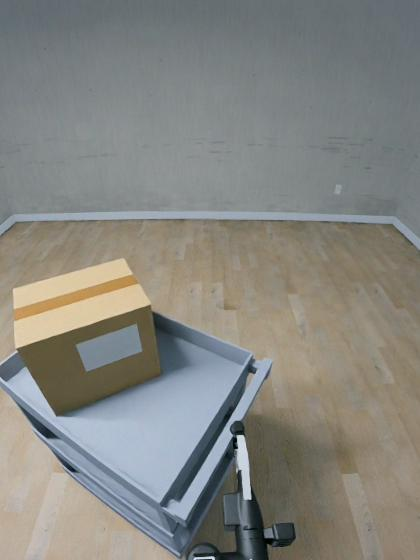

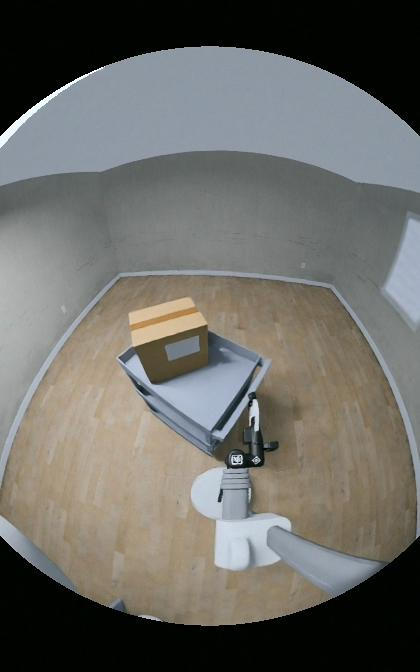

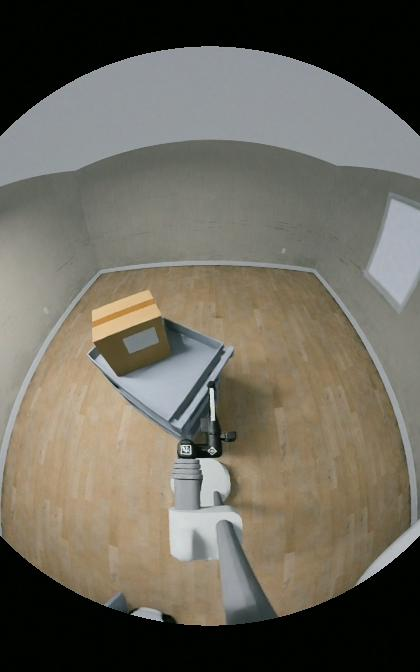

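move(
  blocking=false,
  r2={"base":{"translate_m":-0.5,"strafe_m":-0.33},"pace":"slow"},
  cameras=[],
)

wait(
  seconds=9,
  cameras=[],
)

move(
  blocking=false,
  r2={"base":{"translate_m":-0.45},"pace":"slow"},
  cameras=[],
)

wait(
  seconds=9,
  cameras=["r2_head_camera","r2_head_left_camera","r2_head_right_camera","r1_head_right_camera"],
)

Scene clock: 471.73 s.
move: r2 moving
r1: as last shown
r1.lidar_m: 0.31 0.25 - 0.25 0.25 0.64 1.11 1.08 2.72 2.86 1.50 1.50
r1.servo_current: wrist_yaw_rad=59(65) wrist_pitch_rad=39(46) wrist_roll_rad=59(59) gripper_m=46(46)
r1.wrist_depth_mm: - - - - - - - / - - - - - - - / - - - - - - - / - - - - - - - / - - - - - - 1576 / - - - 194 - - - / - - 181 186 152 - -
r2.base_odometry: x=-0.889 y=-1.869 heading=+1.063
r2.turned_by_wheels: +0.001
r2.turned_by_imu: +0.001
r2.base_tilt: forward=-0.7 right=+0.0
r2.lidar_m: 0.25 0.26 2.51 2.45 2.56 1.34 1.52 2.47 2.37 2.31 2.43 0.63
r2.base_status: translate_m moving; strafe_m moving
r2.joint_positions: lift_m=+0.690 arm_m=+0.000 wrist_yaw_rad=+0.001 wrist_pitch_rad=+0.004 wrist_roll_rad=+1.568 gripper_m=-0.035
r2.joint_status: not commanded
r2.measured_speeds: translate_m=-0.046 strafe_m=-0.030 rotate_rad=+0.003 lift_m=+0.000 arm_m=+0.000 wrist_yaw_rad=+0.021 wrist_pitch_rad=+0.000 wrist_roll_rad=+0.000
r2.motor_effort: lift_m=+16(16) arm_m=-5(5) wheel_0=+4(8) wheel_1=-8(8) wheel_2=+12(12)
r2.servo_current: wrist_yaw_rad=46(59) wrist_pitch_rad=46(52) wrist_roll_rad=46(59) gripper_m=130(130)
r2.hand_pose: x=+0.4595 y=-0.0871 z=+0.8673 quat_wxyz=(+0.708, +0.706, +0.002, -0.001) (m; r2's base frame)
r2.wrist_depth_mm: - - - - - 1661 1160 / - - - - - 1708 1205 / - - - 404 - 1661 1182 / - - - 389 433 436 439 / - - - 256 357 1756 508 / - - 187 203 177 603 - / - - - - 244 683 -
pictures: none
No camera images: "cameras" was empty.

Scene clock: 478.40 s.
earlier move: r2 done
r1.base_odometry: x=-1.469 y=+2.074 heading=+2.933
r1.turned_by_wheels: +0.000
r1.turned_by_imu: +0.000
r1.base_tilt: forward=-1.6 right=+1.3
r1.lidar_m: 0.31 0.25 - 0.25 0.25 0.63 1.13 1.09 2.72 2.87 1.17 1.80
r1.base_status: not commanded
r1.joint_positions: lift_m=+0.900 arm_m=+0.000 wrist_yaw_rad=+0.001 wrist_pitch_rad=+0.002 wrist_roll_rad=+0.000 gripper_m=-0.010
r1.joint_status: not commanded
r1.measured_speeds: all 0
r1.motor_effort: lift_m=+23(23) arm_m=-4(4) wheel_0=+1(2) wheel_1=+8(8) wheel_2=-3(3)
r1.servo_current: wrist_yaw_rad=46(72) wrist_pitch_rad=39(52) wrist_roll_rad=46(72) gripper_m=39(52)
r1.hand_pose: x=+0.4594 y=-0.0872 z=+1.0773 quat_wxyz=(+1.000, +0.000, +0.001, +0.000) (m; r1's base frame)
r1.wrist_depth_mm: - - - - - - - / - - - - - - - / - - - - - - - / - - - - - - - / - - - - - - - / - - - 195 - - - / - - 181 185 152 - -
r2.base_odometry: x=-0.845 y=-2.452 heading=+1.063
r2.turned_by_wheels: -0.001
r2.turned_by_imu: -0.001
r2.base_tilt: forward=-0.7 right=+0.1
r2.lidar_m: 0.29 0.33 2.85 2.77 1.16 1.16 1.87 2.00 2.05 1.97 2.08 0.54
r2.base_status: done
r2.joint_positions: lift_m=+0.690 arm_m=+0.000 wrist_yaw_rad=+0.001 wrist_pitch_rad=+0.004 wrist_roll_rad=+1.568 gripper_m=-0.035
r2.joint_status: not commanded
r2.measured_speeds: all 0
r2.motor_effort: lift_m=+16(16) arm_m=-5(5) wheel_0=+2(9) wheel_1=-5(9) wheel_2=+5(14)
r2.servo_current: wrist_yaw_rad=46(59) wrist_pitch_rad=39(52) wrist_roll_rad=59(59) gripper_m=130(137)
r2.hand_pose: x=+0.4595 y=-0.0870 z=+0.8673 quat_wxyz=(+0.708, +0.706, +0.002, -0.001) (m; r2's base frame)
r2.wrist_depth_mm: - - - - - 1661 1160 / - - - - - 1661 1160 / - - - 377 404 1499 413 / - - - 345 364 1708 512 / - - - 242 312 1863 - / - - 183 207 177 691 - / - 473 477 - 252 768 -
wait: 6.67 of 9 s (r2 has come to rest)
pictures: none
No camera images: "cameras" was empty.

Scene clock: 478.90 s.
move: r2 moving
r1: as last shown
r1.lidar_m: 0.31 0.25 - 0.25 0.26 0.64 1.14 1.08 2.71 2.86 1.17 1.78
r1.servo_current: wrist_yaw_rad=39(72) wrist_pitch_rad=46(46) wrist_roll_rad=39(52) gripper_m=39(52)
r1.wrist_depth_mm: - - - - - - - / - - - - - - - / - - - - - - - / - - - - - - - / - - - - - - - / - - - 195 - - - / - - 180 185 153 - -
r2.base_odometry: x=-0.851 y=-2.463 heading=+1.062
r2.turned_by_wheels: +0.000
r2.turned_by_imu: +0.000
r2.base_tilt: forward=-0.7 right=+0.1
r2.lidar_m: 0.30 0.31 2.85 2.76 1.15 1.17 1.87 2.00 2.01 1.97 2.07 0.51
r2.base_status: translate_m moving
r2.joint_positions: lift_m=+0.690 arm_m=+0.000 wrist_yaw_rad=+0.001 wrist_pitch_rad=+0.004 wrist_roll_rad=+1.568 gripper_m=-0.035
r2.joint_status: not commanded
r2.measured_speeds: translate_m=-0.049 strafe_m=+0.000 rotate_rad=-0.003 lift_m=+0.000 arm_m=+0.000 wrist_yaw_rad=+0.000 wrist_pitch_rad=+0.000 wrist_roll_rad=+0.000
r2.motor_effort: lift_m=+16(16) arm_m=-5(5) wheel_0=-6(9) wheel_1=-6(8) wheel_2=+10(12)
r2.servo_current: wrist_yaw_rad=52(59) wrist_pitch_rad=39(46) wrist_roll_rad=39(59) gripper_m=130(137)
r2.hand_pose: x=+0.4595 y=-0.0870 z=+0.8673 quat_wxyz=(+0.708, +0.706, +0.002, -0.001) (m; r2's base frame)
r2.wrist_depth_mm: - - - - - 1661 1182 / - - - 368 - 1661 1182 / - - - 377 404 410 413 / - - - 342 359 1708 508 / - - - 240 310 1708 - / - - 184 206 176 723 - / - 473 473 - 252 778 -
pictures: none
No camera images: "cameras" was empty.

Scene clock: 484.17 s.
earlier move: r2 done
r1.base_odometry: x=-1.469 y=+2.074 heading=+2.933
r1.turned_by_wheels: +0.000
r1.turned_by_imu: +0.000
r1.base_tilt: forward=-1.6 right=+1.2
r1.lidar_m: 0.29 0.25 - 0.25 0.25 0.65 1.15 1.09 2.72 0.84 0.83 5.07
r1.base_status: not commanded
r1.joint_positions: lift_m=+0.900 arm_m=+0.000 wrist_yaw_rad=+0.001 wrist_pitch_rad=+0.002 wrist_roll_rad=+0.000 gripper_m=-0.010
r1.joint_status: not commanded
r1.measured_speeds: all 0
r1.motor_effort: lift_m=+23(23) arm_m=-4(4) wheel_0=+1(2) wheel_1=+8(8) wheel_2=-3(3)
r1.servo_current: wrist_yaw_rad=26(72) wrist_pitch_rad=39(52) wrist_roll_rad=39(72) gripper_m=46(52)
r1.hand_pose: x=+0.4594 y=-0.0872 z=+1.0773 quat_wxyz=(+1.000, +0.000, +0.001, +0.000) (m; r1's base frame)
r1.wrist_depth_mm: - - - - - - - / - - - - - - - / - - - - - - - / - - - - - - - / - - - - - - - / - - - 195 - - - / - - 181 185 153 - -
r2.base_odometry: x=-1.064 y=-2.845 heading=+1.063
r2.turned_by_wheels: +0.000
r2.turned_by_imu: +0.000
r2.base_tilt: forward=-0.7 right=+0.1
r2.lidar_m: 0.41 0.43 2.89 2.79 0.84 0.87 1.43 1.50 2.02 1.93 2.05 0.49
r2.base_status: done
r2.joint_positions: lift_m=+0.690 arm_m=+0.000 wrist_yaw_rad=+0.000 wrist_pitch_rad=+0.004 wrist_roll_rad=+1.568 gripper_m=-0.035
r2.joint_status: not commanded
r2.measured_speeds: all 0
r2.motor_effort: lift_m=+16(16) arm_m=-5(5) wheel_0=-4(12) wheel_1=-4(8) wheel_2=+7(12)
r2.servo_current: wrist_yaw_rad=46(59) wrist_pitch_rad=52(52) wrist_roll_rad=39(65) gripper_m=124(137)
r2.hand_pose: x=+0.4594 y=-0.0874 z=+0.8673 quat_wxyz=(+0.708, +0.706, +0.001, -0.001) (m; r2's base frame)
r2.wrist_depth_mm: - - - 291 315 329 327 / - - - 301 307 1708 1118 / - - - 238 298 1661 - / - - 574 287 290 - - / - - 525 225 285 866 - / - - 183 217 176 153 - / - - 609 - - 135 -
wait: 5.27 of 9 s (r2 has come to rest)
pictures: r1_head_right_camera, r2_head_camera, r2_head_left_camera, r2_head_right_camera
Images, in order (width x height): r1_head_right_camera 420x672, r2_head_camera 420x560, r2_head_left_camera 420x672, r2_head_right_camera 420x672.

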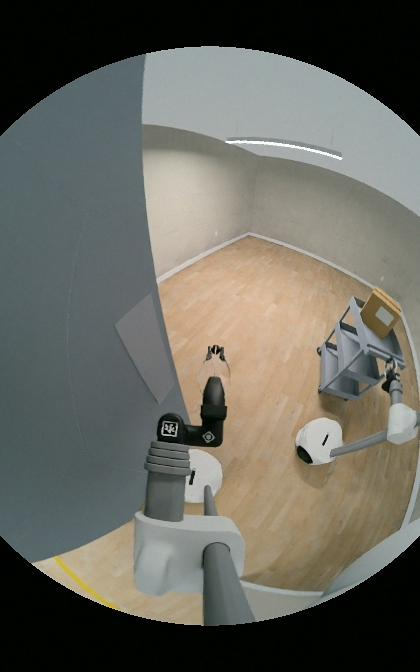

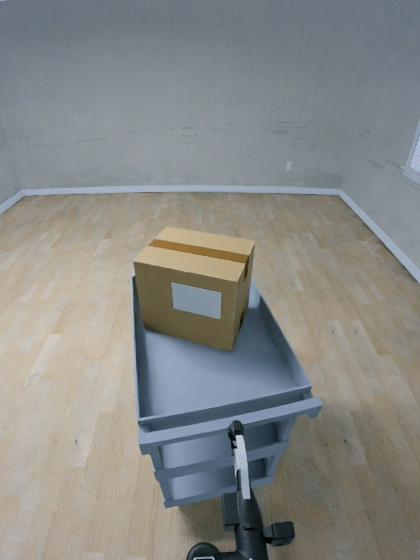

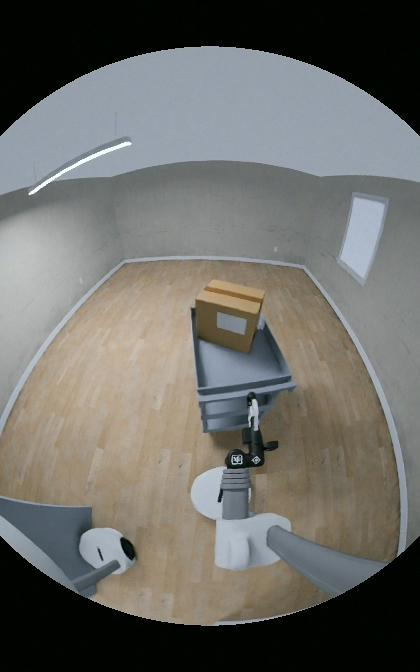

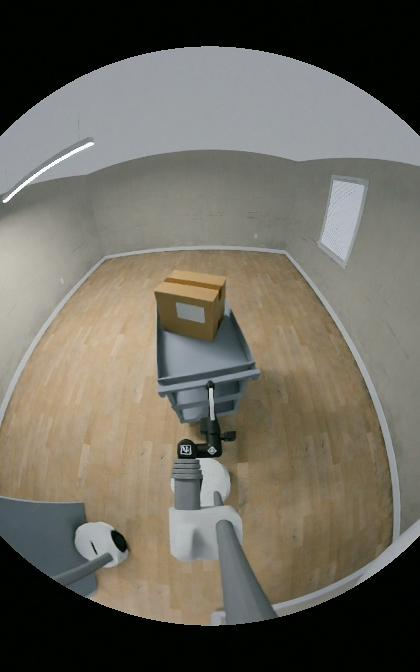

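move(
  blocking=false,
  r2={"base":{"translate_m":-0.7,"strafe_m":0.04},"pace":"slow","contact_limits":{"translate_m":0.3}},
  cameras=[],
)

wait(
  seconds=9,
  cameras=["r1_head_right_camera","r2_head_left_camera","r2_head_right_camera"],
)

Scene clock: 506.53 s.
move: r2 moving
r1: as last shown
r1.base_tilt: forward=-1.6 right=+1.3
r1.lidar_m: 0.31 0.25 - 0.25 0.26 0.62 1.12 1.08 2.72 0.83 0.83 5.10
r1.servo_current: wrist_yaw_rad=59(65) wrist_pitch_rad=33(46) wrist_roll_rad=46(59) gripper_m=46(46)
r1.wrist_depth_mm: - - - - - - - / - - - - - - - / - - - - - - - / - - - - - - - / - - - - - - - / - - - 194 - - - / - - 180 185 152 - -
r2.base_odometry: x=-1.071 y=-2.856 heading=+1.062
r2.turned_by_wheels: +0.000
r2.turned_by_imu: +0.000
r2.base_tilt: forward=-0.7 right=+0.1
r2.lidar_m: 0.42 0.44 2.88 0.97 0.85 0.86 1.40 1.50 2.03 1.94 2.05 0.49
r2.base_status: translate_m moving; strafe_m moving
r2.joint_positions: lift_m=+0.690 arm_m=+0.000 wrist_yaw_rad=+0.000 wrist_pitch_rad=+0.004 wrist_roll_rad=+1.568 gripper_m=-0.035
r2.joint_status: not commanded
r2.measured_speeds: translate_m=-0.048 strafe_m=+0.003 rotate_rad=+0.000 lift_m=+0.000 arm_m=+0.000 wrist_yaw_rad=+0.000 wrist_pitch_rad=+0.000 wrist_roll_rad=+0.000
r2.motor_effort: lift_m=+16(16) arm_m=-5(5) wheel_0=-9(9) wheel_1=-6(6) wheel_2=+9(13)
r2.servo_current: wrist_yaw_rad=52(52) wrist_pitch_rad=39(46) wrist_roll_rad=46(59) gripper_m=124(130)
r2.contact_limits: translate_m 0.3
r2.hand_pose: x=+0.4594 y=-0.0874 z=+0.8673 quat_wxyz=(+0.708, +0.706, +0.001, -0.001) (m; r2's base frame)
r2.wrist_depth_mm: - - - 293 310 319 320 / - - - 300 303 1708 539 / - - - 296 297 842 - / - - 559 287 291 - - / - - 530 226 283 891 - / - - 182 218 176 152 - / - - 621 - - 134 -
pictures: none
No camera images: "cameras" was empty.

Scene clock: 514.33 s.
earlier move: r2 done
r1.base_odometry: x=-1.469 y=+2.074 heading=+2.933
r1.turned_by_wheels: +0.000
r1.turned_by_imu: +0.000
r1.base_tilt: forward=-1.6 right=+1.3
r1.lidar_m: 0.32 0.25 - 0.25 0.26 0.65 1.11 1.10 0.53 0.69 1.11 5.09
r1.base_status: not commanded
r1.joint_positions: lift_m=+0.900 arm_m=+0.000 wrist_yaw_rad=+0.001 wrist_pitch_rad=+0.002 wrist_roll_rad=+0.000 gripper_m=-0.010
r1.joint_status: not commanded
r1.measured_speeds: all 0
r1.motor_effort: lift_m=+23(23) arm_m=-4(4) wheel_0=+1(2) wheel_1=+8(8) wheel_2=-3(3)
r1.servo_current: wrist_yaw_rad=33(91) wrist_pitch_rad=46(52) wrist_roll_rad=46(78) gripper_m=46(52)
r1.hand_pose: x=+0.4594 y=-0.0872 z=+1.0773 quat_wxyz=(+1.000, +0.000, +0.001, +0.000) (m; r1's base frame)
r1.wrist_depth_mm: - - - - - - - / - - - - - - - / - - - - - - - / - - - - - - - / - - - - - - - / - - - 195 - - - / - - 180 185 152 - -
r2.base_odometry: x=-1.440 y=-3.437 heading=+1.062
r2.turned_by_wheels: +0.000
r2.turned_by_imu: +0.001
r2.base_tilt: forward=-0.7 right=+0.1
r2.lidar_m: 0.79 3.81 0.76 0.54 0.73 3.79 0.72 0.77 1.08 1.96 2.05 0.79
r2.base_status: done
r2.joint_positions: lift_m=+0.690 arm_m=+0.000 wrist_yaw_rad=+0.000 wrist_pitch_rad=+0.002 wrist_roll_rad=+1.568 gripper_m=-0.036
r2.joint_status: not commanded
r2.measured_speeds: all 0
r2.motor_effort: lift_m=+17(17) arm_m=-5(5) wheel_0=-4(12) wheel_1=-3(8) wheel_2=+5(13)
r2.servo_current: wrist_yaw_rad=33(59) wrist_pitch_rad=39(52) wrist_roll_rad=46(65) gripper_m=111(137)
r2.contact_limits: translate_m 0.3
r2.hand_pose: x=+0.4594 y=-0.0874 z=+0.8677 quat_wxyz=(+0.708, +0.706, +0.001, -0.001) (m; r2's base frame)
r2.wrist_depth_mm: - - - - - 1708 1118 / - - - 574 1138 564 559 / - - 891 603 - 597 - / - - - 647 - 627 - / - - - 676 - 683 1255 / - - 183 197 176 1537 1205 / - - - - - 1499 1205
wait: 7.80 of 9 s (r2 has come to rest)
pictures: r1_head_right_camera, r2_head_left_camera, r2_head_right_camera
Images, in order (width x height): r1_head_right_camera 420x672, r2_head_left_camera 420x672, r2_head_right_camera 420x672.

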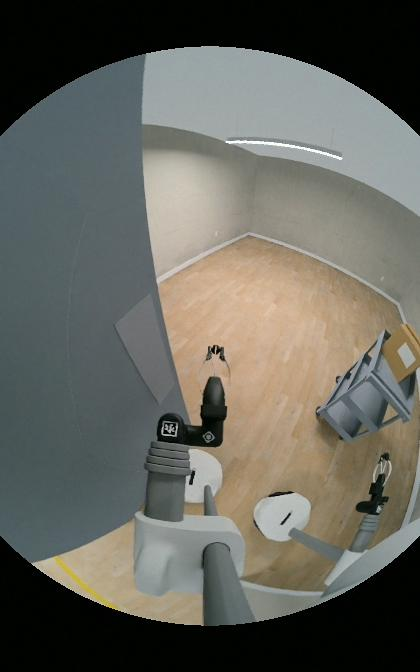

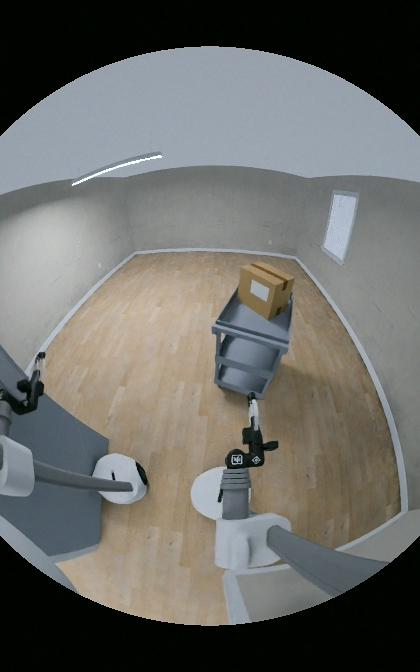

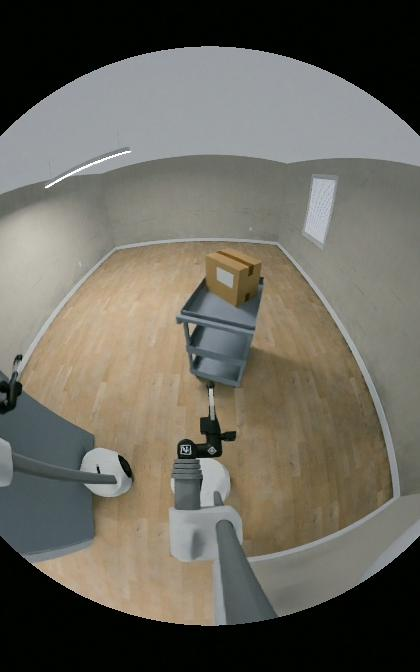

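move(
  blocking=false,
  r2={"joints":{"gripper_m":0.12}},
  cameras=[],
)

wait(
  seconds=3,
  cameras=["r2_head_camera","r2_wrist_camera"],
)

Scene clock: 518.97 s.
move: r2 moving
r1: as last shown
r1.lidar_m: 0.31 0.25 - 0.25 0.26 0.62 1.14 1.10 0.55 0.71 1.10 5.09
r1.motor_effort: lift_m=+23(23) arm_m=-4(4) wheel_0=+1(1) wheel_1=+8(8) wheel_2=-3(3)
r1.servo_current: wrist_yaw_rad=59(65) wrist_pitch_rad=33(46) wrist_roll_rad=33(59) gripper_m=39(46)
r1.wrist_depth_mm: - - - - - - - / - - - - - - - / - - - - - - - / - - - - - - - / - - - - - - - / - - - 194 - - - / - - 180 185 153 - -
r2.base_odometry: x=-1.440 y=-3.437 heading=+1.062
r2.turned_by_wheels: +0.000
r2.turned_by_imu: +0.000
r2.base_tilt: forward=-0.7 right=+0.1
r2.lidar_m: 0.80 3.78 0.72 0.54 0.71 3.81 0.74 0.76 1.10 1.96 2.08 0.77
r2.base_status: not commanded
r2.joint_positions: lift_m=+0.690 arm_m=+0.000 wrist_yaw_rad=+0.000 wrist_pitch_rad=+0.002 wrist_roll_rad=+1.568 gripper_m=-0.011
r2.joint_status: gripper_m moving
r2.measured_speeds: all 0
r2.motor_effort: lift_m=+17(17) arm_m=-5(5) wheel_0=-3(4) wheel_1=-3(3) wheel_2=+5(5)
r2.servo_current: wrist_yaw_rad=46(59) wrist_pitch_rad=46(46) wrist_roll_rad=52(59) gripper_m=91(104)
r2.contact_limits: translate_m 0.3
r2.hand_pose: x=+0.4594 y=-0.0874 z=+0.8677 quat_wxyz=(+0.708, +0.706, +0.001, -0.001) (m; r2's base frame)
r2.wrist_depth_mm: - - - - - 1661 1118 / - - - 574 1160 559 559 / - - 878 597 - 603 - / - - - 647 - 634 - / - - - 676 - 668 1308 / - - 185 201 180 1537 1205 / - - - - - 1397 1205
pictures: none
No camera images: "cameras" was empty.

Scene clock: 520.73 s.
earlier move: r2 done
r1.base_odometry: x=-1.469 y=+2.074 heading=+2.933
r1.turned_by_wheels: +0.000
r1.turned_by_imu: +0.000
r1.base_tilt: forward=-1.6 right=+1.3
r1.lidar_m: 0.31 0.25 - 0.25 0.28 0.62 1.12 1.09 0.52 0.69 1.08 5.10
r1.base_status: not commanded
r1.joint_positions: lift_m=+0.900 arm_m=+0.000 wrist_yaw_rad=+0.001 wrist_pitch_rad=+0.002 wrist_roll_rad=+0.000 gripper_m=-0.010
r1.joint_status: not commanded
r1.measured_speeds: all 0
r1.motor_effort: lift_m=+23(23) arm_m=-4(4) wheel_0=+1(2) wheel_1=+8(8) wheel_2=-3(3)
r1.servo_current: wrist_yaw_rad=59(72) wrist_pitch_rad=39(52) wrist_roll_rad=39(59) gripper_m=39(52)
r1.hand_pose: x=+0.4594 y=-0.0872 z=+1.0773 quat_wxyz=(+1.000, +0.000, +0.001, +0.000) (m; r1's base frame)
r1.wrist_depth_mm: - - - - - - - / - - - - - - - / - - - - - - - / - - - - - - - / - - - - - - - / - - - 194 - - - / - - 180 185 153 - -
r2.base_odometry: x=-1.440 y=-3.437 heading=+1.062
r2.turned_by_wheels: +0.000
r2.turned_by_imu: +0.000
r2.base_tilt: forward=-0.7 right=+0.0
r2.lidar_m: 0.80 3.81 0.72 0.55 0.69 3.80 0.73 0.75 1.13 1.94 2.06 0.77
r2.base_status: not commanded
r2.joint_positions: lift_m=+0.690 arm_m=+0.000 wrist_yaw_rad=+0.000 wrist_pitch_rad=+0.002 wrist_roll_rad=+1.568 gripper_m=+0.120
r2.joint_status: all done
r2.measured_speeds: all 0
r2.motor_effort: lift_m=+17(17) arm_m=-5(5) wheel_0=-4(4) wheel_1=-3(3) wheel_2=+5(5)
r2.servo_current: wrist_yaw_rad=33(59) wrist_pitch_rad=46(46) wrist_roll_rad=59(65) gripper_m=46(117)
r2.contact_limits: translate_m 0.3
r2.hand_pose: x=+0.4594 y=-0.0874 z=+0.8677 quat_wxyz=(+0.708, +0.706, +0.001, -0.001) (m; r2's base frame)
r2.wrist_depth_mm: - - - - - 1756 1118 / - - - 574 1160 559 559 / - - 891 603 - 609 - / - - - 640 - 634 - / - - - - - 668 1281 / - - 198 654 196 1430 1229 / - - - - - 1756 1205
wait: 1.77 of 3 s (r2 has come to rest)
pictures: r2_head_camera, r2_wrist_camera
Images, in order (width x height): r2_head_camera 420x560, r2_wrist_camera 616x392.

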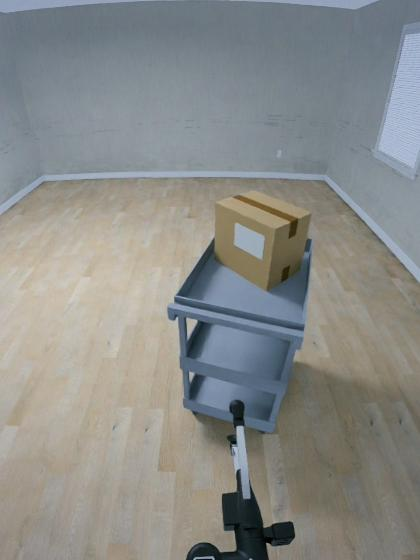

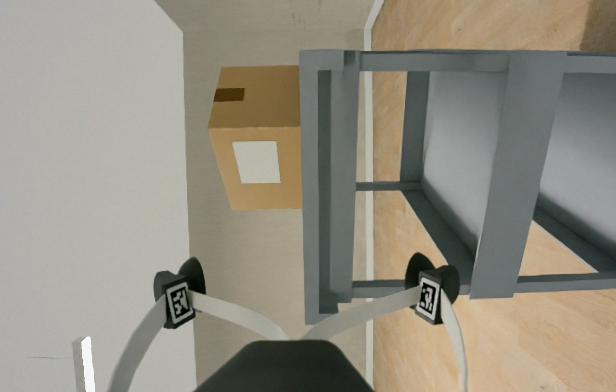

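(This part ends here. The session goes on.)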